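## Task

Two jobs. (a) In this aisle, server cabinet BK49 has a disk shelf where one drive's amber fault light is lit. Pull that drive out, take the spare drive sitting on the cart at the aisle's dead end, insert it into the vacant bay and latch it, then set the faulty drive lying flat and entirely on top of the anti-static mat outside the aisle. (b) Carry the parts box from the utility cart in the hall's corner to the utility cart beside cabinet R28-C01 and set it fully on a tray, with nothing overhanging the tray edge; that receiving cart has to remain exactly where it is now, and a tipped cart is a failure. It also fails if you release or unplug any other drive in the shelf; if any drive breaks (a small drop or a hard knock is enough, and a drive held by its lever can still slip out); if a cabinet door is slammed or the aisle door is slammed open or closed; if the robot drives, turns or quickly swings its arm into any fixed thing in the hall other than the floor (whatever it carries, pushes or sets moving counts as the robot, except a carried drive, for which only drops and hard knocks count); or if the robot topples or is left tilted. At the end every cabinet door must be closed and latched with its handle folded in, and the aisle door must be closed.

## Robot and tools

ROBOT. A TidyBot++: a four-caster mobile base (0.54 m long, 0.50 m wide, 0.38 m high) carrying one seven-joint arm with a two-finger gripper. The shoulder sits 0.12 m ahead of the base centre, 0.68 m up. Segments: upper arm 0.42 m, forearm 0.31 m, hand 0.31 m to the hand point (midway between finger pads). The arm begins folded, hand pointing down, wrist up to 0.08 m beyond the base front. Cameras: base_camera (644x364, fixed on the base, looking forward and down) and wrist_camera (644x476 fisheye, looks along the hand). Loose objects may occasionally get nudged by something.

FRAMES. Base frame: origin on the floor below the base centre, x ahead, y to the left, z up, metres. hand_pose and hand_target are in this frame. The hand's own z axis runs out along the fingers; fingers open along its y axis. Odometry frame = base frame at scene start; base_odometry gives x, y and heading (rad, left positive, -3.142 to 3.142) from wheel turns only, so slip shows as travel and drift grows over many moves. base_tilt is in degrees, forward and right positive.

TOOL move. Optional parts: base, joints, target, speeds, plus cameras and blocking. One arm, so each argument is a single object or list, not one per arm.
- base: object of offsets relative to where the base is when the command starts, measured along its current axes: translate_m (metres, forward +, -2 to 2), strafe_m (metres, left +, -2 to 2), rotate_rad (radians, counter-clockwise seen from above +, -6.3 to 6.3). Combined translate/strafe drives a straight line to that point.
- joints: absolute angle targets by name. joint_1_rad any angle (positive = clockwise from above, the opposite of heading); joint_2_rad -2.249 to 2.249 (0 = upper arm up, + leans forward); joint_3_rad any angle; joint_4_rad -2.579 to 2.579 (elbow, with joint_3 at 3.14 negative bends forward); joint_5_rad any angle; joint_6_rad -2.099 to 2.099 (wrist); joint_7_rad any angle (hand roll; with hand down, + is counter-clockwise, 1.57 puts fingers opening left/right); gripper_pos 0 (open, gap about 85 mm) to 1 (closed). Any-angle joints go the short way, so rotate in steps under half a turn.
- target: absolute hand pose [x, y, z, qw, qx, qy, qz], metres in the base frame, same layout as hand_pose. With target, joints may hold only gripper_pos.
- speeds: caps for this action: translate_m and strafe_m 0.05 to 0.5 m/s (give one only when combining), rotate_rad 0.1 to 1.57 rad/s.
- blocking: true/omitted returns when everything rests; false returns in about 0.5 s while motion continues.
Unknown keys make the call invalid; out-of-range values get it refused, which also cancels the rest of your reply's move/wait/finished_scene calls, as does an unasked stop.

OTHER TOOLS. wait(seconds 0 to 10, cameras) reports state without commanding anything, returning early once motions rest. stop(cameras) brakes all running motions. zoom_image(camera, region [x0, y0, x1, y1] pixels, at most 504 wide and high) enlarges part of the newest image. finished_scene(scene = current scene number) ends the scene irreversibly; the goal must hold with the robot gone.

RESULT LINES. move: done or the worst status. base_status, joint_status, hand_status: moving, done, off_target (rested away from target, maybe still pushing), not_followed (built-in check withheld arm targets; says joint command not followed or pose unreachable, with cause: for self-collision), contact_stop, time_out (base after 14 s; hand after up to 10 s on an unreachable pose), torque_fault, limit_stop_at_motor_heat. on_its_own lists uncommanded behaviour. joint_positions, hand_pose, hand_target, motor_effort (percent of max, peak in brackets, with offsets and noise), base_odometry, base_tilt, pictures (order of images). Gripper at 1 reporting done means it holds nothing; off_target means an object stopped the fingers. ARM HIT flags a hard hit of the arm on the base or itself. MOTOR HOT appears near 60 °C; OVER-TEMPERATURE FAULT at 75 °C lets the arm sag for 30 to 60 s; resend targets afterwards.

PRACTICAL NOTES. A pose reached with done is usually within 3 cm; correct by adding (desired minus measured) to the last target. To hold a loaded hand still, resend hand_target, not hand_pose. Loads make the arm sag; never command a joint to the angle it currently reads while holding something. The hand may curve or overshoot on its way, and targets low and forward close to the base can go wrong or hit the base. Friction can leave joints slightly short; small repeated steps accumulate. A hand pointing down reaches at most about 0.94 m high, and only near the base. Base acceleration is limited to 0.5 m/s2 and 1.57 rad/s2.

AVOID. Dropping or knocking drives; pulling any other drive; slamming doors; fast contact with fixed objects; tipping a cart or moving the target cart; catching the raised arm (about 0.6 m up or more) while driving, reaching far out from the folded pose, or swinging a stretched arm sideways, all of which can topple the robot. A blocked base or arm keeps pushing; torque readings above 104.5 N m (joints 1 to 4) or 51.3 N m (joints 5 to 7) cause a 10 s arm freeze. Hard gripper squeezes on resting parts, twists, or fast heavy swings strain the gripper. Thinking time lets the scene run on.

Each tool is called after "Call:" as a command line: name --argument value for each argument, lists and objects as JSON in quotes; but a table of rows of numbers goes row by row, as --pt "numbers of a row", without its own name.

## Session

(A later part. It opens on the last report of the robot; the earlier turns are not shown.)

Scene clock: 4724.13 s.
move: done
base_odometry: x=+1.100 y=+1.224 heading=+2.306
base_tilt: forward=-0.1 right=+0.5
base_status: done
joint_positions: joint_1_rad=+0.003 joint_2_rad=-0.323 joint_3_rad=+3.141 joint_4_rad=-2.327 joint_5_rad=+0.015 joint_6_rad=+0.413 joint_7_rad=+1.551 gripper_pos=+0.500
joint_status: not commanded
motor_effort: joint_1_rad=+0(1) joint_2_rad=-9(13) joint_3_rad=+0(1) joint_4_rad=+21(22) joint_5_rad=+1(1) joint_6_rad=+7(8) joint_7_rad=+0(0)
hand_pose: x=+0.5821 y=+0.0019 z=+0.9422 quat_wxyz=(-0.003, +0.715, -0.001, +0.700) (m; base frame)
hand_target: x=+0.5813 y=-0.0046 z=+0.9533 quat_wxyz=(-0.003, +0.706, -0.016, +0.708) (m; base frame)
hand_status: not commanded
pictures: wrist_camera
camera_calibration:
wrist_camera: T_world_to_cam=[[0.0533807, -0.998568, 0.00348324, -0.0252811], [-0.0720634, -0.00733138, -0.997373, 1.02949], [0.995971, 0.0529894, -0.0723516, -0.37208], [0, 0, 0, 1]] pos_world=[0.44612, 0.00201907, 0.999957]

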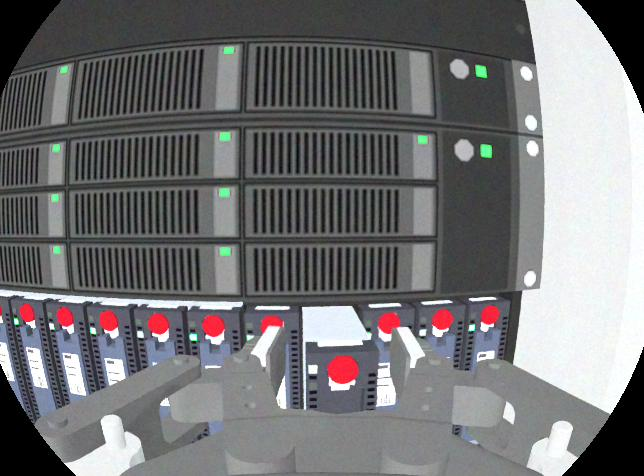

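Call:
move --joints '{"gripper_pos": 0.66}' --cameras '[]'

Call:
move --joints '{"gripper_pos": 0.7}' --cameras '["wrist_camera"]'

Call:
zoom_image --camera "wrist_camera" --region '[250, 235, 420, 450]'

Scene clock: 4771.80 s.
move: done
base_odometry: x=+1.100 y=+1.224 heading=+2.306
base_tilt: forward=+0.0 right=+0.5
base_status: not commanded
joint_positions: joint_1_rad=+0.003 joint_2_rad=-0.323 joint_3_rad=+3.141 joint_4_rad=-2.327 joint_5_rad=+0.015 joint_6_rad=+0.413 joint_7_rad=+1.551 gripper_pos=+0.660
joint_status: all done
motor_effort: joint_1_rad=+0(1) joint_2_rad=-9(9) joint_3_rad=+0(1) joint_4_rad=+21(21) joint_5_rad=+1(1) joint_6_rad=+7(8) joint_7_rad=+0(0)
hand_pose: x=+0.5821 y=+0.0019 z=+0.9422 quat_wxyz=(-0.003, +0.715, -0.001, +0.700) (m; base frame)
hand_target: x=+0.5813 y=-0.0046 z=+0.9533 quat_wxyz=(-0.003, +0.706, -0.016, +0.708) (m; base frame)
hand_status: not commanded
pictures: none
No camera images: "cameras" was empty.

Scene clock: 4772.23 s.
move: done
base_odometry: x=+1.100 y=+1.224 heading=+2.306
base_tilt: forward=+0.0 right=+0.5
base_status: not commanded
joint_positions: joint_1_rad=+0.003 joint_2_rad=-0.323 joint_3_rad=+3.142 joint_4_rad=-2.327 joint_5_rad=+0.015 joint_6_rad=+0.413 joint_7_rad=+1.551 gripper_pos=+0.691
joint_status: all done
motor_effort: joint_1_rad=-1(2) joint_2_rad=-8(9) joint_3_rad=-1(2) joint_4_rad=+24(24) joint_5_rad=+1(1) joint_6_rad=+9(9) joint_7_rad=+0(0)
hand_pose: x=+0.5820 y=+0.0016 z=+0.9422 quat_wxyz=(-0.003, +0.714, -0.001, +0.700) (m; base frame)
hand_target: x=+0.5813 y=-0.0046 z=+0.9533 quat_wxyz=(-0.003, +0.706, -0.016, +0.708) (m; base frame)
hand_status: not commanded
pictures: wrist_camera
camera_calibration:
wrist_camera: T_world_to_cam=[[0.0528647, -0.998596, 0.0033222, -0.0250832], [-0.0719719, -0.00712828, -0.997381, 1.02945], [0.996005, 0.0524872, -0.0722477, -0.372089], [0, 0, 0, 1]] pos_world=[0.44602, 0.00182015, 0.999957]

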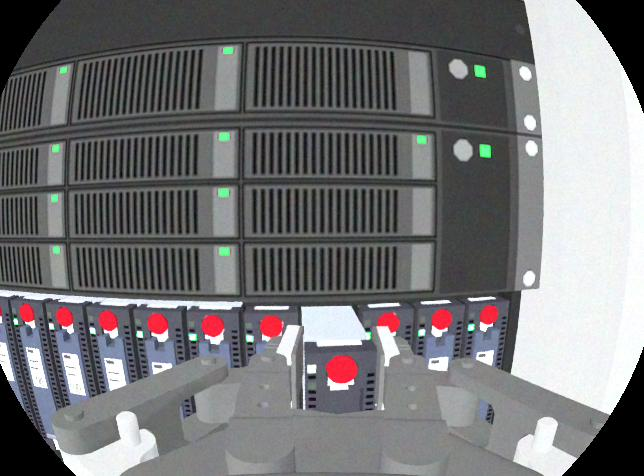

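Scaled by 2.344.

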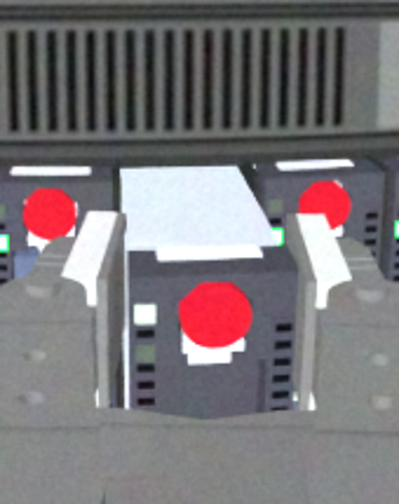

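Call:
move --joints '{"gripper_pos": 0.78}' --cameras '["wrist_camera"]'

Call:
zoom_image --camera "wrist_camera" --region '[250, 235, 420, 450]'

Scene clock: 4779.53 s.
move: off_target
base_odometry: x=+1.100 y=+1.224 heading=+2.306
base_tilt: forward=-0.1 right=+0.5
base_status: not commanded
joint_positions: joint_1_rad=+0.003 joint_2_rad=-0.323 joint_3_rad=+3.142 joint_4_rad=-2.328 joint_5_rad=+0.015 joint_6_rad=+0.413 joint_7_rad=+1.551 gripper_pos=+0.714
joint_status: gripper_pos off_target (ended at +0.714, target +0.780)
motor_effort: joint_1_rad=-1(2) joint_2_rad=-7(8) joint_3_rad=-2(2) joint_4_rad=+24(27) joint_5_rad=+0(1) joint_6_rad=+9(10) joint_7_rad=+0(0)
hand_pose: x=+0.5818 y=+0.0016 z=+0.9423 quat_wxyz=(-0.003, +0.714, -0.001, +0.700) (m; base frame)
hand_target: x=+0.5813 y=-0.0046 z=+0.9533 quat_wxyz=(-0.003, +0.706, -0.016, +0.708) (m; base frame)
hand_status: not commanded
pictures: wrist_camera
camera_calibration:
wrist_camera: T_world_to_cam=[[0.0528648, -0.998596, 0.0033327, -0.0250835], [-0.0717726, -0.00712827, -0.997396, 1.02946], [0.996019, 0.0524879, -0.0720486, -0.372089], [0, 0, 0, 1]] pos_world=[0.445821, 0.00182015, 1.00006]

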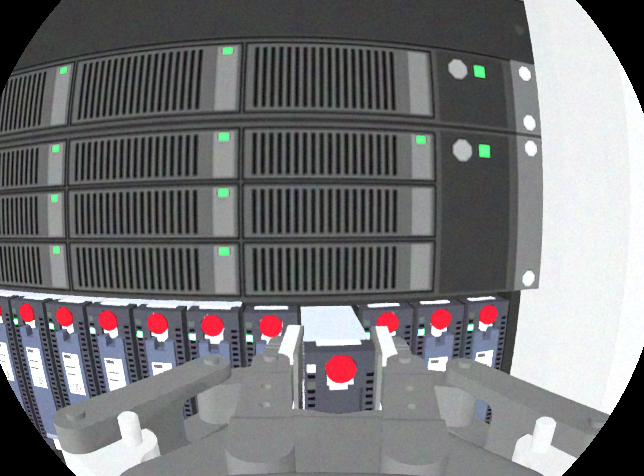

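Scaled by 2.344.

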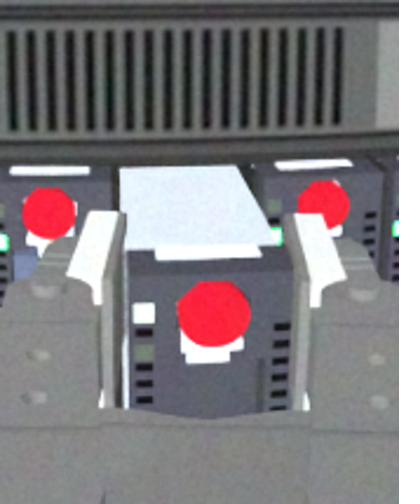

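Call:
move --joints '{"gripper_pos": 0.86}' --cameras '[]'

Call:
move --base '{"translate_m": -0.03}' --speeds '{"translate_m": 0.05}' --cameras '["wrist_camera"]'

Call:
zoom_image --camera "wrist_camera" --region '[250, 225, 420, 450]'

Scene clock: 4816.73 s.
move: off_target
base_odometry: x=+1.100 y=+1.224 heading=+2.306
base_tilt: forward=-0.1 right=+0.5
base_status: not commanded
joint_positions: joint_1_rad=+0.003 joint_2_rad=-0.323 joint_3_rad=+3.142 joint_4_rad=-2.328 joint_5_rad=+0.015 joint_6_rad=+0.413 joint_7_rad=+1.551 gripper_pos=+0.714
joint_status: gripper_pos off_target (ended at +0.714, target +0.860)
motor_effort: joint_1_rad=-2(2) joint_2_rad=-7(8) joint_3_rad=-2(2) joint_4_rad=+24(25) joint_5_rad=+0(0) joint_6_rad=+9(9) joint_7_rad=+0(0)
hand_pose: x=+0.5818 y=+0.0016 z=+0.9423 quat_wxyz=(-0.003, +0.714, -0.001, +0.700) (m; base frame)
hand_target: x=+0.5813 y=-0.0046 z=+0.9533 quat_wxyz=(-0.003, +0.706, -0.016, +0.708) (m; base frame)
hand_status: not commanded
pictures: none
No camera images: "cameras" was empty.

Scene clock: 4817.73 s.
move: done
base_odometry: x=+1.120 y=+1.202 heading=+2.306
base_tilt: forward=+0.0 right=+0.6
base_status: done
joint_positions: joint_1_rad=+0.002 joint_2_rad=-0.251 joint_3_rad=+3.142 joint_4_rad=-2.268 joint_5_rad=+0.015 joint_6_rad=+0.413 joint_7_rad=+1.551 gripper_pos=+0.716
joint_status: not commanded
motor_effort: joint_1_rad=+0(3) joint_2_rad=-25(29) joint_3_rad=+0(3) joint_4_rad=+11(24) joint_5_rad=+0(1) joint_6_rad=+5(9) joint_7_rad=+1(2)
hand_pose: x=+0.6091 y=+0.0021 z=+0.9431 quat_wxyz=(-0.004, +0.719, -0.001, +0.695) (m; base frame)
hand_target: x=+0.5813 y=-0.0046 z=+0.9533 quat_wxyz=(-0.003, +0.706, -0.016, +0.708) (m; base frame)
hand_status: not commanded
pictures: wrist_camera
camera_calibration:
wrist_camera: T_world_to_cam=[[0.0542074, -0.998526, 0.00264678, -0.0261265], [-0.0845765, -0.00723256, -0.996391, 1.03915], [0.994941, 0.0537879, -0.0848439, -0.386535], [0, 0, 0, 1]] pos_world=[0.473884, 0.00221858, 1.00267]

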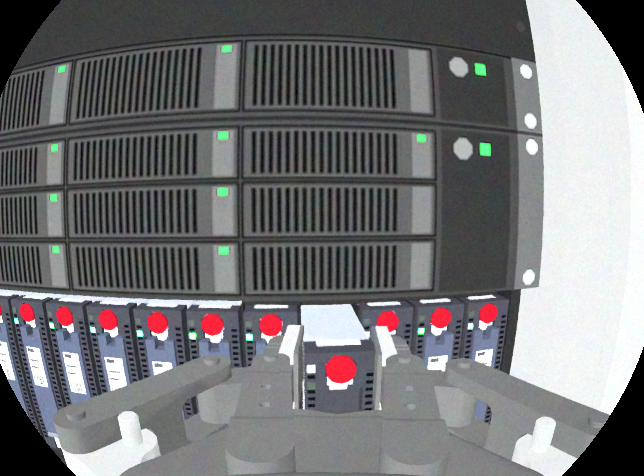

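Scaled by 2.240.

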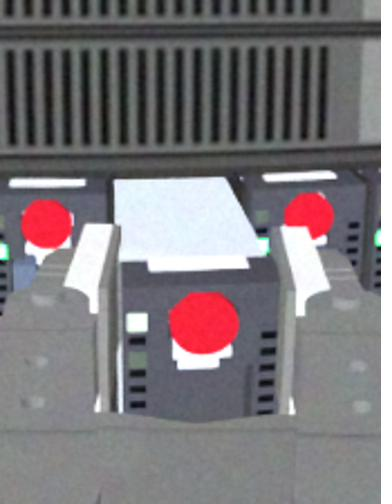

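Call:
move --base '{"translate_m": 0.027}' --speeds '{"translate_m": 0.05}' --cameras '[]'

Call:
move --joints '{"gripper_pos": 0.7}' --cameras '["wrist_camera"]'

Call:
zoom_image --camera "wrist_camera" --region '[250, 225, 420, 450]'

Scene clock: 4849.53 s.
move: done
base_odometry: x=+1.102 y=+1.222 heading=+2.306
base_tilt: forward=+0.0 right=+0.5
base_status: done
joint_positions: joint_1_rad=+0.002 joint_2_rad=-0.320 joint_3_rad=+3.143 joint_4_rad=-2.325 joint_5_rad=+0.015 joint_6_rad=+0.413 joint_7_rad=+1.551 gripper_pos=+0.716
joint_status: not commanded
motor_effort: joint_1_rad=+0(3) joint_2_rad=-10(27) joint_3_rad=+0(3) joint_4_rad=+23(26) joint_5_rad=+0(1) joint_6_rad=+9(10) joint_7_rad=+0(2)
hand_pose: x=+0.5831 y=+0.0018 z=+0.9424 quat_wxyz=(-0.003, +0.715, -0.001, +0.700) (m; base frame)
hand_target: x=+0.5813 y=-0.0046 z=+0.9533 quat_wxyz=(-0.003, +0.706, -0.016, +0.708) (m; base frame)
hand_status: not commanded
pictures: none
No camera images: "cameras" was empty.

Scene clock: 4850.13 s.
move: done
base_odometry: x=+1.102 y=+1.222 heading=+2.306
base_tilt: forward=-0.1 right=+0.5
base_status: not commanded
joint_positions: joint_1_rad=+0.002 joint_2_rad=-0.320 joint_3_rad=+3.143 joint_4_rad=-2.324 joint_5_rad=+0.015 joint_6_rad=+0.413 joint_7_rad=+1.551 gripper_pos=+0.698
joint_status: all done
motor_effort: joint_1_rad=+0(1) joint_2_rad=-12(14) joint_3_rad=+1(1) joint_4_rad=+21(23) joint_5_rad=+0(1) joint_6_rad=+8(9) joint_7_rad=+0(0)
hand_pose: x=+0.5833 y=+0.0018 z=+0.9424 quat_wxyz=(-0.003, +0.715, -0.001, +0.699) (m; base frame)
hand_target: x=+0.5813 y=-0.0046 z=+0.9533 quat_wxyz=(-0.003, +0.706, -0.016, +0.708) (m; base frame)
hand_status: not commanded
pictures: wrist_camera
camera_calibration:
wrist_camera: T_world_to_cam=[[0.053454, -0.998566, 0.00306192, -0.0250563], [-0.072384, -0.00693298, -0.997353, 1.03], [0.995943, 0.0530909, -0.0726508, -0.372937], [0, 0, 0, 1]] pos_world=[0.447319, 0.00192013, 1.00026]

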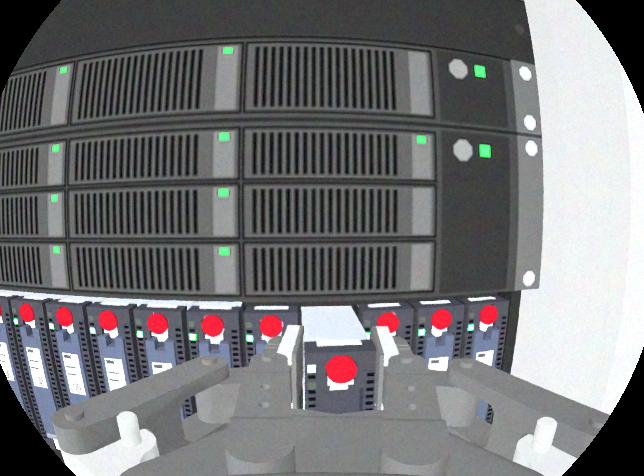

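Scaled by 2.240.

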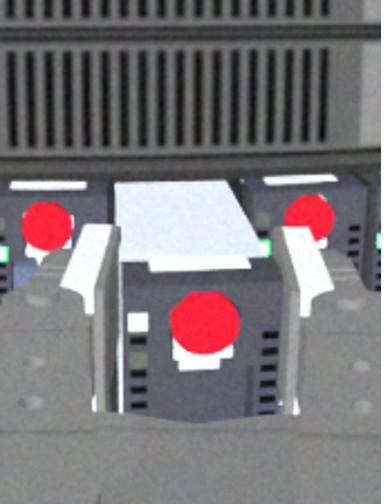

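Call:
move --joints '{"gripper_pos": 0.62}' --cameras '[]'

Call:
move --base '{"translate_m": -0.013}' --speeds '{"translate_m": 0.05}' --cameras '["wrist_camera"]'

Call:
zoom_image --camera "wrist_camera" --region '[250, 225, 420, 450]'

Scene clock: 4876.40 s.
move: done
base_odometry: x=+1.102 y=+1.222 heading=+2.306
base_tilt: forward=-0.1 right=+0.5
base_status: not commanded
joint_positions: joint_1_rad=+0.002 joint_2_rad=-0.320 joint_3_rad=+3.143 joint_4_rad=-2.324 joint_5_rad=+0.015 joint_6_rad=+0.413 joint_7_rad=+1.551 gripper_pos=+0.620
joint_status: all done
motor_effort: joint_1_rad=+0(1) joint_2_rad=-9(13) joint_3_rad=+1(2) joint_4_rad=+21(22) joint_5_rad=+1(1) joint_6_rad=+8(9) joint_7_rad=+0(1)
hand_pose: x=+0.5830 y=+0.0018 z=+0.9429 quat_wxyz=(-0.003, +0.714, -0.001, +0.700) (m; base frame)
hand_target: x=+0.5813 y=-0.0046 z=+0.9533 quat_wxyz=(-0.003, +0.706, -0.016, +0.708) (m; base frame)
hand_status: not commanded
pictures: none
No camera images: "cameras" was empty.

Scene clock: 4877.13 s.
move: done
base_odometry: x=+1.111 y=+1.212 heading=+2.306
base_tilt: forward=-0.1 right=+0.5
base_status: done
joint_positions: joint_1_rad=+0.002 joint_2_rad=-0.322 joint_3_rad=+3.143 joint_4_rad=-2.324 joint_5_rad=+0.015 joint_6_rad=+0.413 joint_7_rad=+1.551 gripper_pos=+0.620
joint_status: not commanded
motor_effort: joint_1_rad=+0(1) joint_2_rad=-9(13) joint_3_rad=+1(1) joint_4_rad=+21(22) joint_5_rad=+1(1) joint_6_rad=+8(8) joint_7_rad=+0(0)
hand_pose: x=+0.5826 y=+0.0018 z=+0.9436 quat_wxyz=(-0.003, +0.714, -0.001, +0.700) (m; base frame)
hand_target: x=+0.5813 y=-0.0046 z=+0.9533 quat_wxyz=(-0.003, +0.706, -0.016, +0.708) (m; base frame)
hand_status: not commanded
pictures: wrist_camera
camera_calibration:
wrist_camera: T_world_to_cam=[[0.0533445, -0.998571, 0.00320769, -0.0251136], [-0.0697799, -0.00693208, -0.997538, 1.02986], [0.996135, 0.0529894, -0.07005, -0.374771], [0, 0, 0, 1]] pos_world=[0.446526, 0.00192024, 1.00115]

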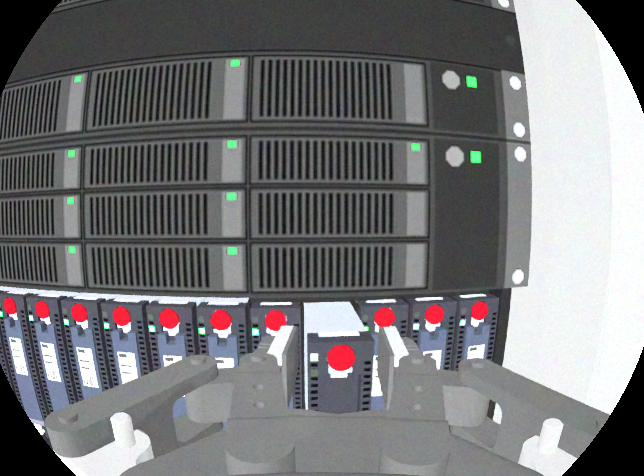

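Scaled by 2.240.

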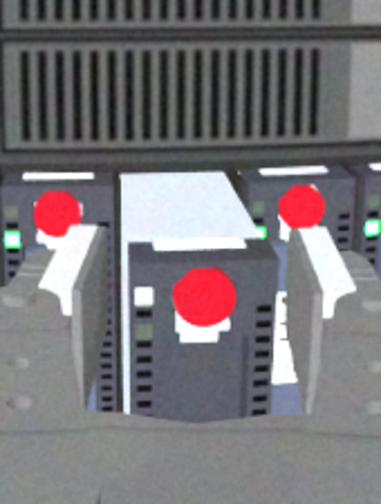

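Call:
move --joints '{"gripper_pos": 0.8}' --cameras '[]'

Call:
move --base '{"strafe_m": 0.004}' --speeds '{"strafe_m": 0.05}' --cameras '["wrist_camera"]'

Call:
zoom_image --camera "wrist_camera" --region '[250, 225, 420, 450]'

Scene clock: 4913.17 s.
move: off_target
base_odometry: x=+1.111 y=+1.212 heading=+2.306
base_tilt: forward=-0.1 right=+0.5
base_status: not commanded
joint_positions: joint_1_rad=+0.002 joint_2_rad=-0.323 joint_3_rad=+3.143 joint_4_rad=-2.325 joint_5_rad=+0.015 joint_6_rad=+0.413 joint_7_rad=+1.551 gripper_pos=+0.740
joint_status: gripper_pos off_target (ended at +0.740, target +0.800)
motor_effort: joint_1_rad=-1(2) joint_2_rad=-10(10) joint_3_rad=-1(2) joint_4_rad=+22(26) joint_5_rad=+1(1) joint_6_rad=+8(9) joint_7_rad=+0(0)
hand_pose: x=+0.5821 y=+0.0016 z=+0.9438 quat_wxyz=(-0.003, +0.714, -0.001, +0.701) (m; base frame)
hand_target: x=+0.5813 y=-0.0046 z=+0.9533 quat_wxyz=(-0.003, +0.706, -0.016, +0.708) (m; base frame)
hand_status: not commanded
pictures: none
No camera images: "cameras" was empty.

Scene clock: 4913.67 s.
move: done
base_odometry: x=+1.108 y=+1.209 heading=+2.305
base_tilt: forward=-0.1 right=+0.5
base_status: done
joint_positions: joint_1_rad=+0.005 joint_2_rad=-0.324 joint_3_rad=+3.146 joint_4_rad=-2.325 joint_5_rad=+0.015 joint_6_rad=+0.413 joint_7_rad=+1.551 gripper_pos=+0.740
joint_status: not commanded
motor_effort: joint_1_rad=+1(6) joint_2_rad=-10(13) joint_3_rad=+1(6) joint_4_rad=+24(25) joint_5_rad=+0(3) joint_6_rad=+9(9) joint_7_rad=+0(0)
hand_pose: x=+0.5821 y=-0.0012 z=+0.9438 quat_wxyz=(-0.002, +0.714, -0.004, +0.701) (m; base frame)
hand_target: x=+0.5813 y=-0.0046 z=+0.9533 quat_wxyz=(-0.003, +0.706, -0.016, +0.708) (m; base frame)
hand_status: not commanded
pictures: wrist_camera
camera_calibration:
wrist_camera: T_world_to_cam=[[0.0475681, -0.998866, 0.0022002, -0.0237844], [-0.069272, -0.00549626, -0.997583, 1.02962], [0.996463, 0.0473007, -0.0694549, -0.3748], [0, 0, 0, 1]] pos_world=[0.44593, -0.000370039, 1.00115]

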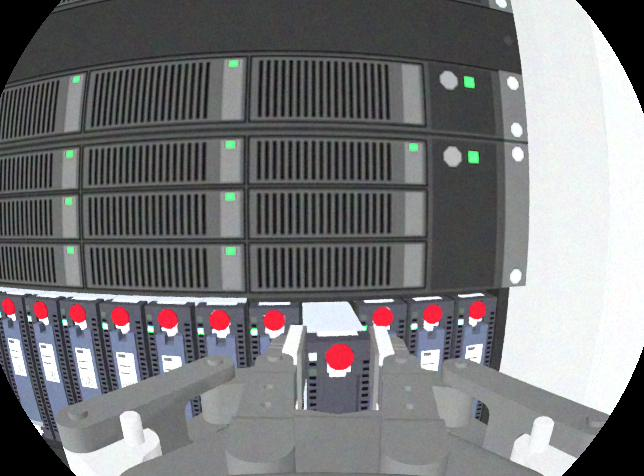

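Scaled by 2.240.

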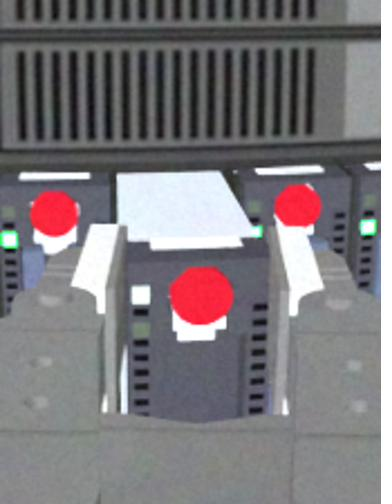

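Call:
move --base '{"strafe_m": 0.004}' --speeds '{"strafe_m": 0.05}' --cameras '["wrist_camera"]'

Call:
zoom_image --camera "wrist_camera" --region '[250, 225, 420, 450]'

Scene clock: 4947.27 s.
move: done
base_odometry: x=+1.105 y=+1.207 heading=+2.305
base_tilt: forward=-0.1 right=+0.5
base_status: done
joint_positions: joint_1_rad=+0.007 joint_2_rad=-0.324 joint_3_rad=+3.150 joint_4_rad=-2.326 joint_5_rad=+0.015 joint_6_rad=+0.413 joint_7_rad=+1.551 gripper_pos=+0.740
joint_status: not commanded
motor_effort: joint_1_rad=+1(7) joint_2_rad=-10(14) joint_3_rad=+2(7) joint_4_rad=+23(27) joint_5_rad=-1(3) joint_6_rad=+9(10) joint_7_rad=+0(1)
hand_pose: x=+0.5821 y=-0.0042 z=+0.9437 quat_wxyz=(+0.000, +0.714, -0.006, +0.701) (m; base frame)
hand_target: x=+0.5813 y=-0.0046 z=+0.9533 quat_wxyz=(-0.003, +0.706, -0.016, +0.708) (m; base frame)
hand_status: not commanded
pictures: wrist_camera
camera_calibration:
wrist_camera: T_world_to_cam=[[0.0418709, -0.999123, 0.000854654, -0.0220845], [-0.0692596, -0.00375585, -0.997592, 1.02962], [0.99672, 0.0417108, -0.0693561, -0.374927], [0, 0, 0, 1]] pos_world=[0.445933, -0.00255954, 1.00115]

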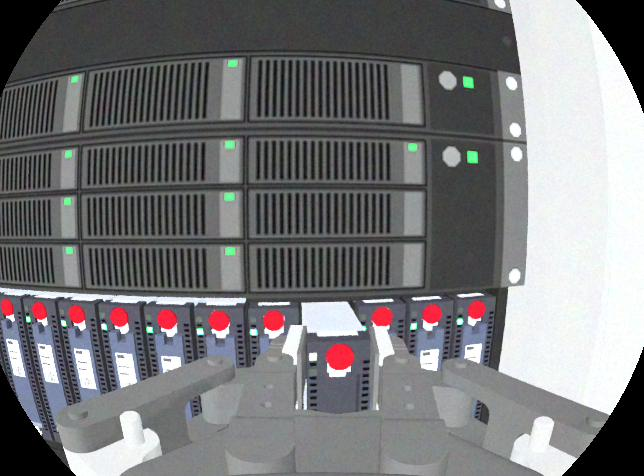

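Scaled by 2.240.

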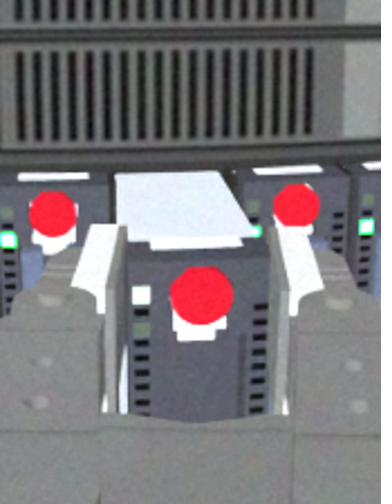

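Call:
move --base '{"strafe_m": 0.006}' --speeds '{"strafe_m": 0.05}' --cameras '["wrist_camera"]'

Call:
zoom_image --camera "wrist_camera" --region '[250, 225, 420, 450]'

Scene clock: 5003.13 s.
move: done
base_odometry: x=+1.101 y=+1.203 heading=+2.305
base_tilt: forward=-0.1 right=+0.5
base_status: done
joint_positions: joint_1_rad=+0.011 joint_2_rad=-0.324 joint_3_rad=+3.154 joint_4_rad=-2.326 joint_5_rad=+0.015 joint_6_rad=+0.413 joint_7_rad=+1.551 gripper_pos=+0.740
joint_status: not commanded
motor_effort: joint_1_rad=-2(6) joint_2_rad=-9(14) joint_3_rad=-2(5) joint_4_rad=+22(27) joint_5_rad=+0(2) joint_6_rad=+8(11) joint_7_rad=+0(1)
hand_pose: x=+0.5820 y=-0.0081 z=+0.9437 quat_wxyz=(+0.002, +0.713, -0.009, +0.701) (m; base frame)
hand_target: x=+0.5813 y=-0.0046 z=+0.9533 quat_wxyz=(-0.003, +0.706, -0.016, +0.708) (m; base frame)
hand_status: not commanded
pictures: wrist_camera
camera_calibration:
wrist_camera: T_world_to_cam=[[0.0340736, -0.999419, -0.000460396, -0.0202738], [-0.0693351, -0.00190432, -0.997592, 1.02965], [0.997011, 0.0340235, -0.0693597, -0.374875], [0, 0, 0, 1]] pos_world=[0.445836, -0.0055467, 1.00116]

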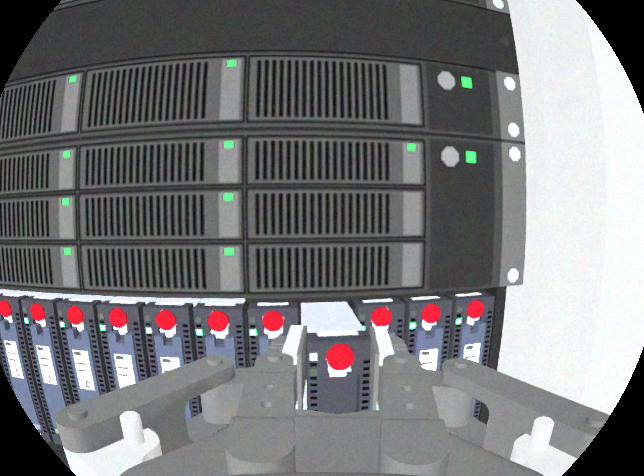

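Scaled by 2.240.

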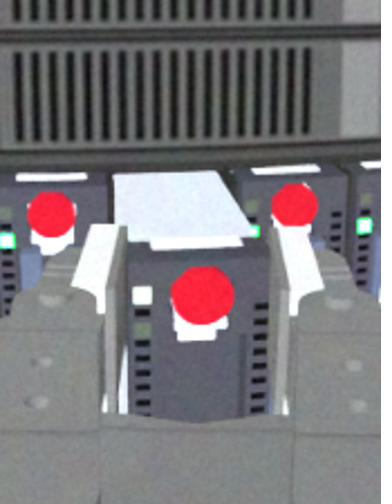

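Call:
move --joints '{"gripper_pos": 0.55}' --base '{"strafe_m": -0.008}' --speeds '{"strafe_m": 0.05}' --cameras '[]'

Call:
move --base '{"translate_m": -0.12}' --speeds '{"translate_m": 0.08}' --cameras '["wrist_camera"]'

Call:
zoom_image --camera "wrist_camera" --region '[250, 225, 420, 450]'

Scene clock: 5036.83 s.
move: done
base_odometry: x=+1.107 y=+1.208 heading=+2.305
base_tilt: forward=-0.1 right=+0.5
base_status: done
joint_positions: joint_1_rad=+0.003 joint_2_rad=-0.324 joint_3_rad=+3.147 joint_4_rad=-2.320 joint_5_rad=+0.015 joint_6_rad=+0.413 joint_7_rad=+1.551 gripper_pos=+0.550
joint_status: all done
motor_effort: joint_1_rad=-1(3) joint_2_rad=-9(13) joint_3_rad=+0(4) joint_4_rad=+21(27) joint_5_rad=+1(2) joint_6_rad=+8(10) joint_7_rad=+0(1)
hand_pose: x=+0.5826 y=-0.0012 z=+0.9470 quat_wxyz=(-0.002, +0.712, -0.004, +0.703) (m; base frame)
hand_target: x=+0.5813 y=-0.0046 z=+0.9533 quat_wxyz=(-0.003, +0.706, -0.016, +0.708) (m; base frame)
hand_status: not commanded
pictures: none
No camera images: "cameras" was empty.

Scene clock: 5038.83 s.
move: done
base_odometry: x=+1.187 y=+1.119 heading=+2.305
base_tilt: forward=-0.1 right=+0.5
base_status: done
joint_positions: joint_1_rad=+0.003 joint_2_rad=-0.325 joint_3_rad=+3.147 joint_4_rad=-2.320 joint_5_rad=+0.015 joint_6_rad=+0.413 joint_7_rad=+1.551 gripper_pos=+0.550
joint_status: not commanded
motor_effort: joint_1_rad=-1(1) joint_2_rad=-9(13) joint_3_rad=+0(1) joint_4_rad=+21(22) joint_5_rad=+1(1) joint_6_rad=+8(8) joint_7_rad=+0(0)
hand_pose: x=+0.5823 y=-0.0012 z=+0.9475 quat_wxyz=(-0.002, +0.711, -0.004, +0.703) (m; base frame)
hand_target: x=+0.5813 y=-0.0046 z=+0.9533 quat_wxyz=(-0.003, +0.706, -0.016, +0.708) (m; base frame)
hand_status: not commanded
pictures: wrist_camera
camera_calibration:
wrist_camera: T_world_to_cam=[[0.0479225, -0.998849, 0.0019936, -0.0237364], [-0.0625896, -0.00499487, -0.998027, 1.02997], [0.996888, 0.0477032, -0.0627569, -0.381433], [0, 0, 0, 1]] pos_world=[0.445849, -0.000368966, 1.00405]

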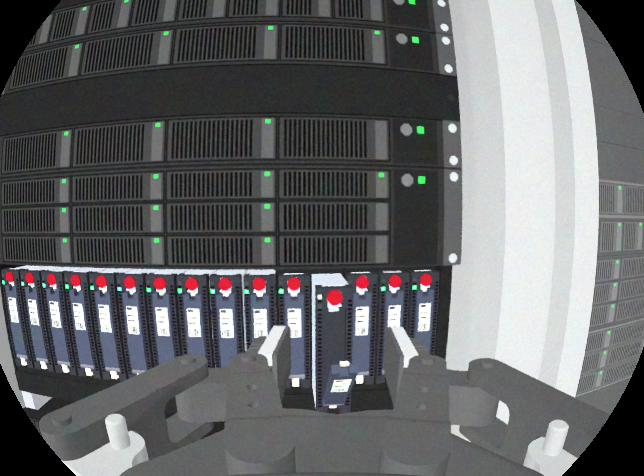

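Scaled by 2.240.

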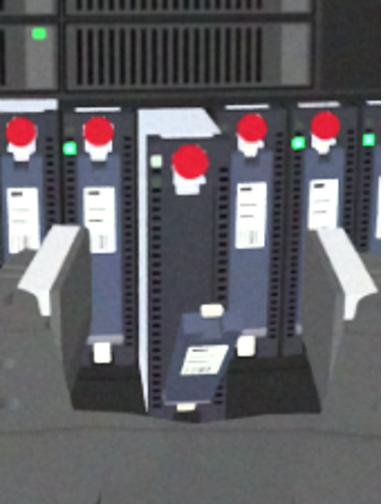

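Call:
move --cameras '["base_camera"]'

Scene clock: 5124.13 s.
base_odometry: x=+1.187 y=+1.119 heading=+2.305
base_tilt: forward=-0.1 right=+0.5
base_status: done
joint_positions: joint_1_rad=+0.003 joint_2_rad=-0.325 joint_3_rad=+3.147 joint_4_rad=-2.320 joint_5_rad=+0.015 joint_6_rad=+0.413 joint_7_rad=+1.551 gripper_pos=+0.550
joint_status: not commanded
motor_effort: joint_1_rad=-1(1) joint_2_rad=-9(13) joint_3_rad=+1(1) joint_4_rad=+21(22) joint_5_rad=+1(1) joint_6_rad=+8(8) joint_7_rad=+0(0)
hand_pose: x=+0.5823 y=-0.0012 z=+0.9475 quat_wxyz=(-0.002, +0.711, -0.004, +0.703) (m; base frame)
hand_target: x=+0.5813 y=-0.0046 z=+0.9533 quat_wxyz=(-0.003, +0.706, -0.016, +0.708) (m; base frame)
hand_status: not commanded
pictures: base_camera

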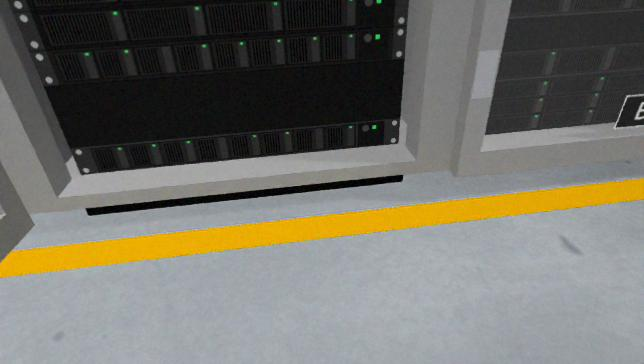

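Call:
move --base '{"rotate_rad": 0.105}' --speeds '{"rotate_rad": 0.2}' --cameras '[]'

Call:
move --base '{"strafe_m": -0.055}' --speeds '{"strafe_m": 0.1}' --cameras '["base_camera", "wrist_camera"]'

Scene clock: 5153.23 s.
move: done
base_odometry: x=+1.187 y=+1.119 heading=+2.410
base_tilt: forward=-0.1 right=+0.4
base_status: done
joint_positions: joint_1_rad=+0.003 joint_2_rad=-0.325 joint_3_rad=+3.147 joint_4_rad=-2.320 joint_5_rad=+0.015 joint_6_rad=+0.413 joint_7_rad=+1.551 gripper_pos=+0.550
joint_status: not commanded
motor_effort: joint_1_rad=+0(2) joint_2_rad=-9(10) joint_3_rad=+0(2) joint_4_rad=+21(21) joint_5_rad=+1(1) joint_6_rad=+8(8) joint_7_rad=+0(0)
hand_pose: x=+0.5823 y=-0.0011 z=+0.9475 quat_wxyz=(-0.002, +0.711, -0.004, +0.703) (m; base frame)
hand_target: x=+0.5813 y=-0.0046 z=+0.9533 quat_wxyz=(-0.003, +0.706, -0.016, +0.708) (m; base frame)
hand_status: not commanded
pictures: none
No camera images: "cameras" was empty.

Scene clock: 5154.33 s.
move: done
base_odometry: x=+1.224 y=+1.160 heading=+2.411
base_tilt: forward=-0.1 right=+0.5
base_status: done
joint_positions: joint_1_rad=+0.003 joint_2_rad=-0.325 joint_3_rad=+3.147 joint_4_rad=-2.320 joint_5_rad=+0.015 joint_6_rad=+0.413 joint_7_rad=+1.551 gripper_pos=+0.550
joint_status: not commanded
motor_effort: joint_1_rad=+0(2) joint_2_rad=-9(10) joint_3_rad=+1(3) joint_4_rad=+21(21) joint_5_rad=+1(1) joint_6_rad=+8(8) joint_7_rad=+0(1)
hand_pose: x=+0.5823 y=-0.0009 z=+0.9475 quat_wxyz=(-0.002, +0.711, -0.003, +0.703) (m; base frame)
hand_target: x=+0.5813 y=-0.0046 z=+0.9533 quat_wxyz=(-0.003, +0.706, -0.016, +0.708) (m; base frame)
hand_status: not commanded
pictures: base_camera, wrist_camera
camera_calibration:
wrist_camera: T_world_to_cam=[[0.048426, -0.998825, 0.00206548, -0.0238341], [-0.062582, -0.005098, -0.998027, 1.02997], [0.996864, 0.0482012, -0.0627554, -0.381433], [0, 0, 0, 1]] pos_world=[0.445849, -0.000169751, 1.00405]

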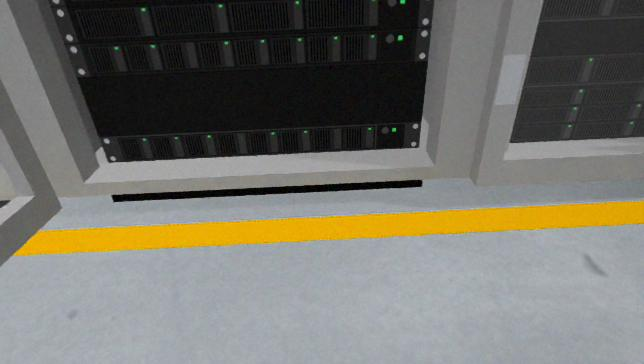

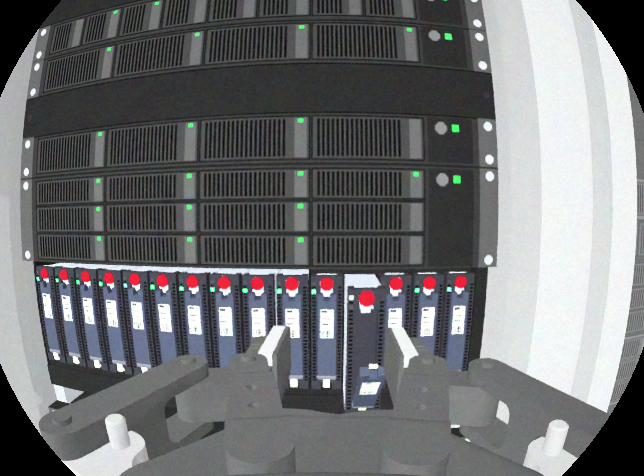

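Call:
move --base '{"rotate_rad": 0.018}' --speeds '{"rotate_rad": 0.2}' --cameras '["wrist_camera"]'

Call:
zoom_image --camera "wrist_camera" --region '[290, 255, 430, 425]'

Scene clock: 5180.33 s.
move: done
base_odometry: x=+1.224 y=+1.160 heading=+2.428
base_tilt: forward=-0.1 right=+0.6
base_status: done
joint_positions: joint_1_rad=+0.002 joint_2_rad=-0.325 joint_3_rad=+3.147 joint_4_rad=-2.320 joint_5_rad=+0.015 joint_6_rad=+0.413 joint_7_rad=+1.551 gripper_pos=+0.550
joint_status: not commanded
motor_effort: joint_1_rad=+0(1) joint_2_rad=-9(9) joint_3_rad=+1(2) joint_4_rad=+21(21) joint_5_rad=+1(1) joint_6_rad=+7(8) joint_7_rad=+0(1)
hand_pose: x=+0.5823 y=-0.0006 z=+0.9475 quat_wxyz=(-0.002, +0.711, -0.003, +0.703) (m; base frame)
hand_target: x=+0.5813 y=-0.0046 z=+0.9533 quat_wxyz=(-0.003, +0.706, -0.016, +0.708) (m; base frame)
hand_status: not commanded
pictures: wrist_camera
camera_calibration:
wrist_camera: T_world_to_cam=[[0.0489402, -0.998799, 0.00223681, -0.0240366], [-0.0625748, -0.00530118, -0.998026, 1.02996], [0.99684, 0.0487036, -0.0627591, -0.381428], [0, 0, 0, 1]] pos_world=[0.445849, 0.0000291675, 1.00405]

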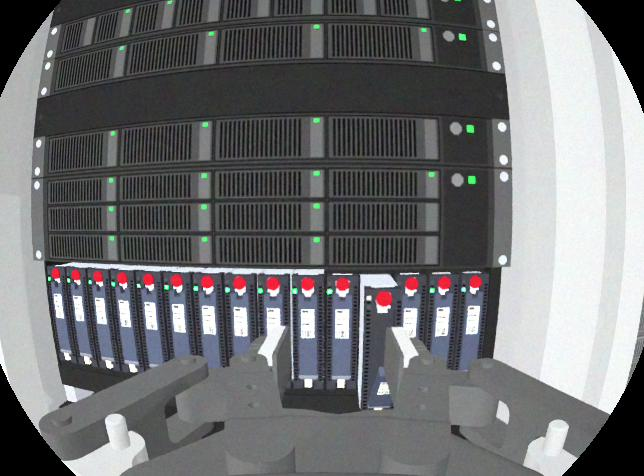

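Scaled by 2.965.

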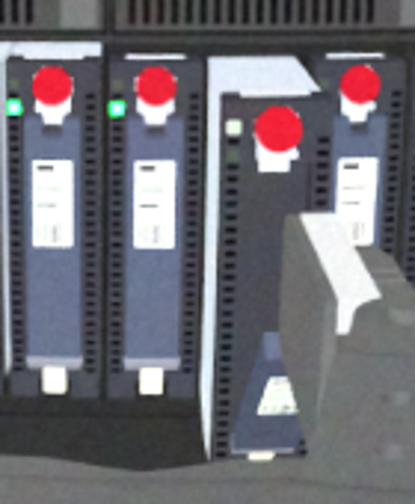

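Call:
move --base '{"strafe_m": -0.042}' --speeds '{"strafe_m": 0.1}' --joints '{"joint_4_rad": -2.333, "gripper_pos": 0.5}' --cameras '["wrist_camera"]'

Call:
zoom_image --camera "wrist_camera" --region '[250, 255, 430, 425]'

Scene clock: 5194.27 s.
move: done
base_odometry: x=+1.251 y=+1.191 heading=+2.429
base_tilt: forward=-0.1 right=+0.5
base_status: done
joint_positions: joint_1_rad=+0.002 joint_2_rad=-0.325 joint_3_rad=+3.147 joint_4_rad=-2.323 joint_5_rad=+0.015 joint_6_rad=+0.413 joint_7_rad=+1.551 gripper_pos=+0.500
joint_status: all done
motor_effort: joint_1_rad=-1(1) joint_2_rad=-9(10) joint_3_rad=+0(2) joint_4_rad=+21(22) joint_5_rad=+1(1) joint_6_rad=+7(8) joint_7_rad=+0(1)
hand_pose: x=+0.5820 y=-0.0006 z=+0.9459 quat_wxyz=(-0.002, +0.712, -0.003, +0.702) (m; base frame)
hand_target: x=+0.5793 y=-0.0046 z=+0.9443 quat_wxyz=(-0.003, +0.711, -0.016, +0.703) (m; base frame)
hand_status: not commanded
pictures: wrist_camera
camera_calibration:
wrist_camera: T_world_to_cam=[[0.0490432, -0.998794, 0.0021041, -0.0238368], [-0.0652733, -0.00530719, -0.997853, 1.02979], [0.996662, 0.0488006, -0.0654549, -0.378518], [0, 0, 0, 1]] pos_world=[0.445641, 0.000129056, 1.00285]

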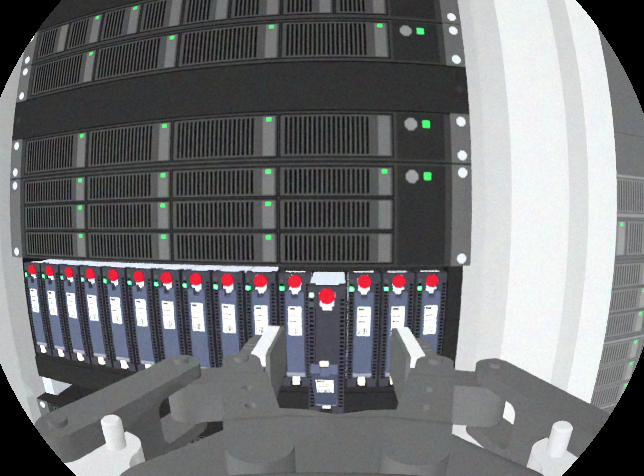

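Scaled by 2.800.

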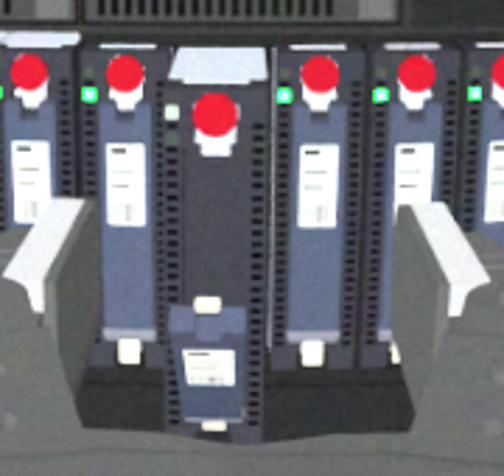

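Call:
move --base '{"translate_m": 0.1}' --speeds '{"translate_m": 0.08}' --joints '{"joint_4_rad": -2.345}' --cameras '["wrist_camera"]'

Call:
zoom_image --camera "wrist_camera" --region '[250, 255, 430, 425]'

Scene clock: 5208.47 s.
move: done
base_odometry: x=+1.176 y=+1.257 heading=+2.429
base_tilt: forward=-0.1 right=+0.5
base_status: done
joint_positions: joint_1_rad=+0.002 joint_2_rad=-0.326 joint_3_rad=+3.147 joint_4_rad=-2.330 joint_5_rad=+0.015 joint_6_rad=+0.413 joint_7_rad=+1.551 gripper_pos=+0.500
joint_status: all done
motor_effort: joint_1_rad=+0(1) joint_2_rad=-9(12) joint_3_rad=+1(1) joint_4_rad=+21(22) joint_5_rad=+1(1) joint_6_rad=+7(8) joint_7_rad=+0(1)
hand_pose: x=+0.5810 y=-0.0006 z=+0.9423 quat_wxyz=(-0.002, +0.714, -0.003, +0.700) (m; base frame)
hand_target: x=+0.5777 y=-0.0046 z=+0.9371 quat_wxyz=(-0.003, +0.716, -0.016, +0.698) (m; base frame)
hand_status: not commanded
pictures: wrist_camera
camera_calibration:
wrist_camera: T_world_to_cam=[[0.0490501, -0.998795, 0.00170936, -0.0234037], [-0.0712854, -0.00520782, -0.997442, 1.02912], [0.996249, 0.0488028, -0.0714549, -0.371809], [0, 0, 0, 1]] pos_world=[0.444924, 0.000129344, 0.999957]

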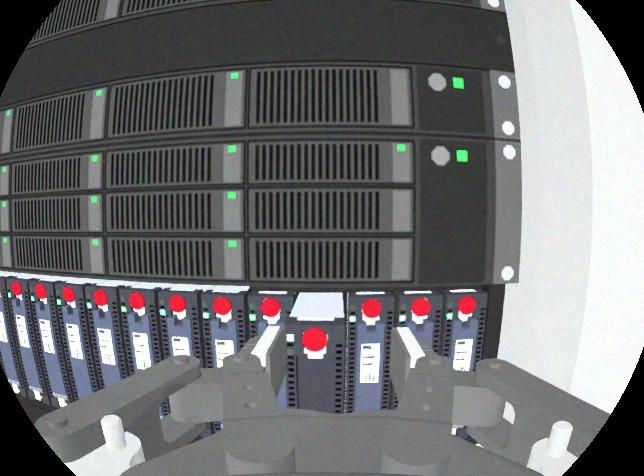

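Scaled by 2.800.

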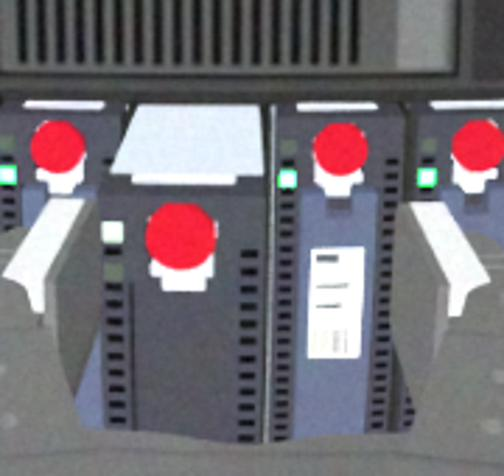

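Call:
move --base '{"translate_m": -0.05}' --speeds '{"translate_m": 0.08}' --cameras '["wrist_camera"]'

Call:
zoom_image --camera "wrist_camera" --region '[250, 255, 430, 425]'

Scene clock: 5247.30 s.
move: done
base_odometry: x=+1.214 y=+1.224 heading=+2.429
base_tilt: forward=-0.1 right=+0.5
base_status: done
joint_positions: joint_1_rad=+0.002 joint_2_rad=-0.326 joint_3_rad=+3.147 joint_4_rad=-2.330 joint_5_rad=+0.015 joint_6_rad=+0.413 joint_7_rad=+1.551 gripper_pos=+0.500
joint_status: not commanded
motor_effort: joint_1_rad=+0(1) joint_2_rad=-9(13) joint_3_rad=+0(1) joint_4_rad=+21(22) joint_5_rad=+1(1) joint_6_rad=+8(8) joint_7_rad=+0(1)
hand_pose: x=+0.5808 y=-0.0006 z=+0.9425 quat_wxyz=(-0.002, +0.714, -0.003, +0.700) (m; base frame)
hand_target: x=+0.5777 y=-0.0046 z=+0.9371 quat_wxyz=(-0.003, +0.716, -0.016, +0.698) (m; base frame)
hand_status: not commanded
pictures: wrist_camera
camera_calibration:
wrist_camera: T_world_to_cam=[[0.0490509, -0.998795, 0.00173367, -0.0234238], [-0.070787, -0.00520774, -0.997478, 1.02912], [0.996285, 0.0488045, -0.0709572, -0.372211], [0, 0, 0, 1]] pos_world=[0.444825, 0.000129342, 1.00016]

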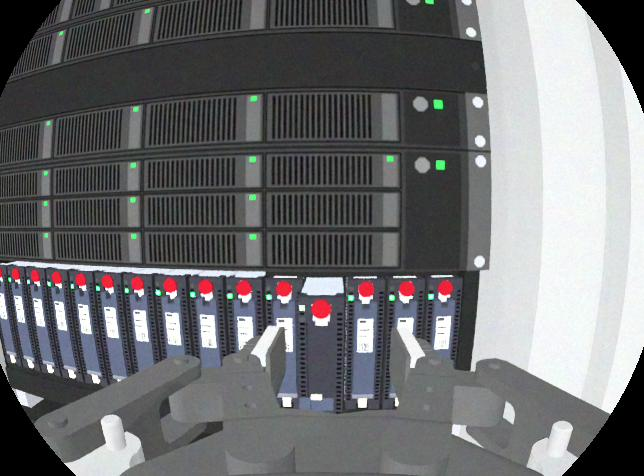

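Scaled by 2.800.

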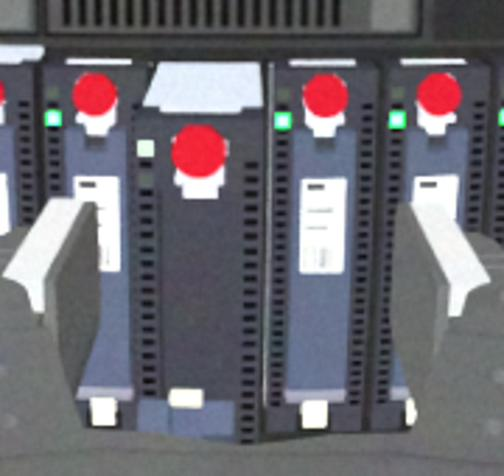

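Call:
move --base '{"rotate_rad": 0.035}' --speeds '{"rotate_rad": 0.2}' --cameras '["wrist_camera", "base_camera"]'

Call:
zoom_image --camera "wrist_camera" --region '[250, 255, 430, 425]'

Scene clock: 5307.80 s.
move: done
base_odometry: x=+1.214 y=+1.224 heading=+2.464
base_tilt: forward=-0.1 right=+0.5
base_status: done
joint_positions: joint_1_rad=+0.002 joint_2_rad=-0.326 joint_3_rad=+3.146 joint_4_rad=-2.330 joint_5_rad=+0.015 joint_6_rad=+0.413 joint_7_rad=+1.551 gripper_pos=+0.500
joint_status: not commanded
motor_effort: joint_1_rad=+0(1) joint_2_rad=-9(10) joint_3_rad=+0(2) joint_4_rad=+21(22) joint_5_rad=+1(1) joint_6_rad=+8(8) joint_7_rad=+0(1)
hand_pose: x=+0.5808 y=+0.0001 z=+0.9425 quat_wxyz=(-0.003, +0.714, -0.003, +0.700) (m; base frame)
hand_target: x=+0.5777 y=-0.0046 z=+0.9371 quat_wxyz=(-0.003, +0.716, -0.016, +0.698) (m; base frame)
hand_status: not commanded
pictures: base_camera, wrist_camera
camera_calibration:
wrist_camera: T_world_to_cam=[[0.050364, -0.998729, 0.00194978, -0.0237268], [-0.0707645, -0.00551586, -0.997478, 1.02911], [0.996221, 0.050099, -0.0709524, -0.372211], [0, 0, 0, 1]] pos_world=[0.444825, 0.000627184, 1.00016]

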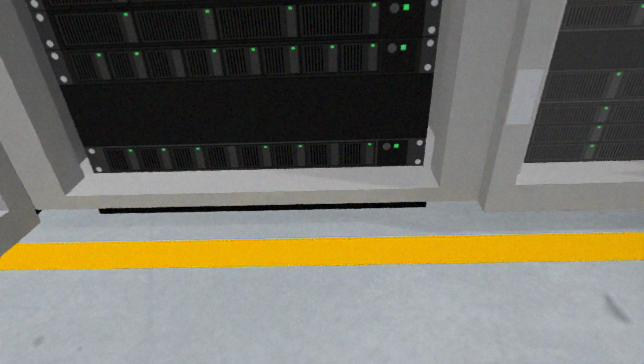

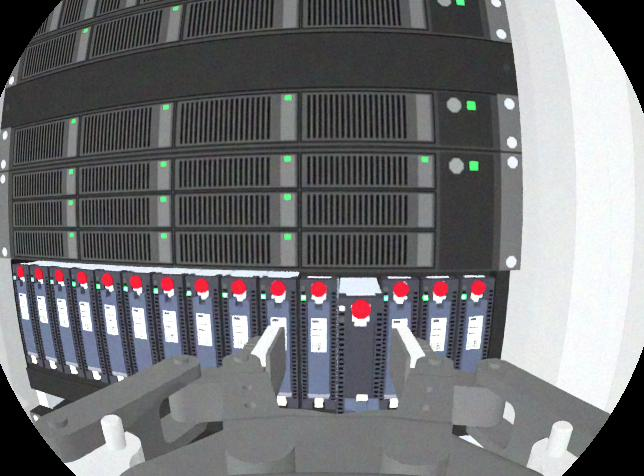

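Scaled by 2.800.

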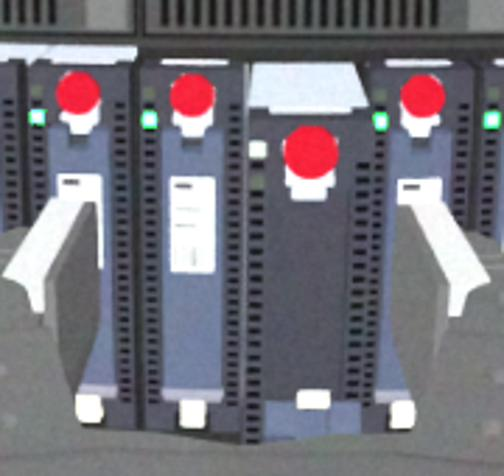

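Call:
move --base '{"strafe_m": -0.011}' --speeds '{"strafe_m": 0.06}' --cameras '[]'

Call:
move --base '{"translate_m": 0.05}' --speeds '{"translate_m": 0.06}' --cameras '["wrist_camera"]'

Call:
zoom_image --camera "wrist_camera" --region '[250, 255, 430, 425]'

Scene clock: 5315.80 s.
move: done
base_odometry: x=+1.220 y=+1.233 heading=+2.465
base_tilt: forward=-0.1 right=+0.5
base_status: done
joint_positions: joint_1_rad=+0.002 joint_2_rad=-0.326 joint_3_rad=+3.146 joint_4_rad=-2.330 joint_5_rad=+0.015 joint_6_rad=+0.413 joint_7_rad=+1.551 gripper_pos=+0.500
joint_status: not commanded
motor_effort: joint_1_rad=+0(2) joint_2_rad=-9(10) joint_3_rad=+0(3) joint_4_rad=+21(22) joint_5_rad=+1(1) joint_6_rad=+8(8) joint_7_rad=+0(0)
hand_pose: x=+0.5808 y=+0.0001 z=+0.9425 quat_wxyz=(-0.003, +0.714, -0.003, +0.700) (m; base frame)
hand_target: x=+0.5777 y=-0.0046 z=+0.9371 quat_wxyz=(-0.003, +0.716, -0.016, +0.698) (m; base frame)
hand_status: not commanded
pictures: none
No camera images: "cameras" was empty.

Scene clock: 5317.13 s.
move: done
base_odometry: x=+1.181 y=+1.265 heading=+2.464
base_tilt: forward=+0.0 right=+0.5
base_status: done
joint_positions: joint_1_rad=+0.002 joint_2_rad=-0.326 joint_3_rad=+3.146 joint_4_rad=-2.330 joint_5_rad=+0.015 joint_6_rad=+0.413 joint_7_rad=+1.551 gripper_pos=+0.500
joint_status: not commanded
motor_effort: joint_1_rad=+0(1) joint_2_rad=-9(13) joint_3_rad=+1(1) joint_4_rad=+21(22) joint_5_rad=+1(1) joint_6_rad=+8(8) joint_7_rad=+0(1)
hand_pose: x=+0.5808 y=+0.0001 z=+0.9425 quat_wxyz=(-0.003, +0.714, -0.003, +0.700) (m; base frame)
hand_target: x=+0.5777 y=-0.0046 z=+0.9371 quat_wxyz=(-0.003, +0.716, -0.016, +0.698) (m; base frame)
hand_status: not commanded
pictures: wrist_camera
camera_calibration:
wrist_camera: T_world_to_cam=[[0.050364, -0.998729, 0.00195502, -0.0237271], [-0.0705654, -0.00551108, -0.997492, 1.02903], [0.996235, 0.0500997, -0.0707533, -0.372318], [0, 0, 0, 1]] pos_world=[0.444725, 0.000627197, 1.00016]

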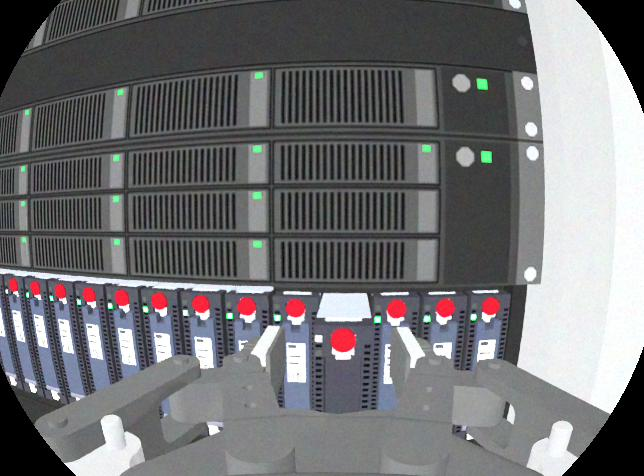

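Scaled by 2.800.

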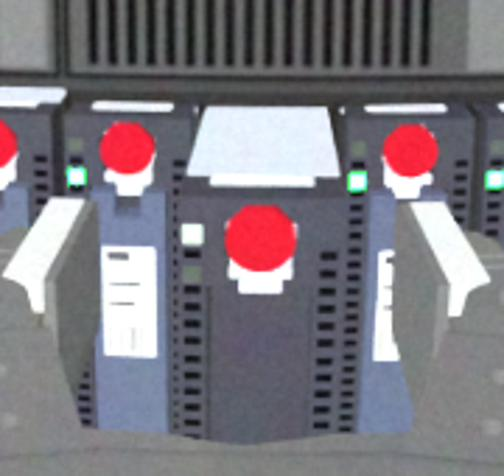

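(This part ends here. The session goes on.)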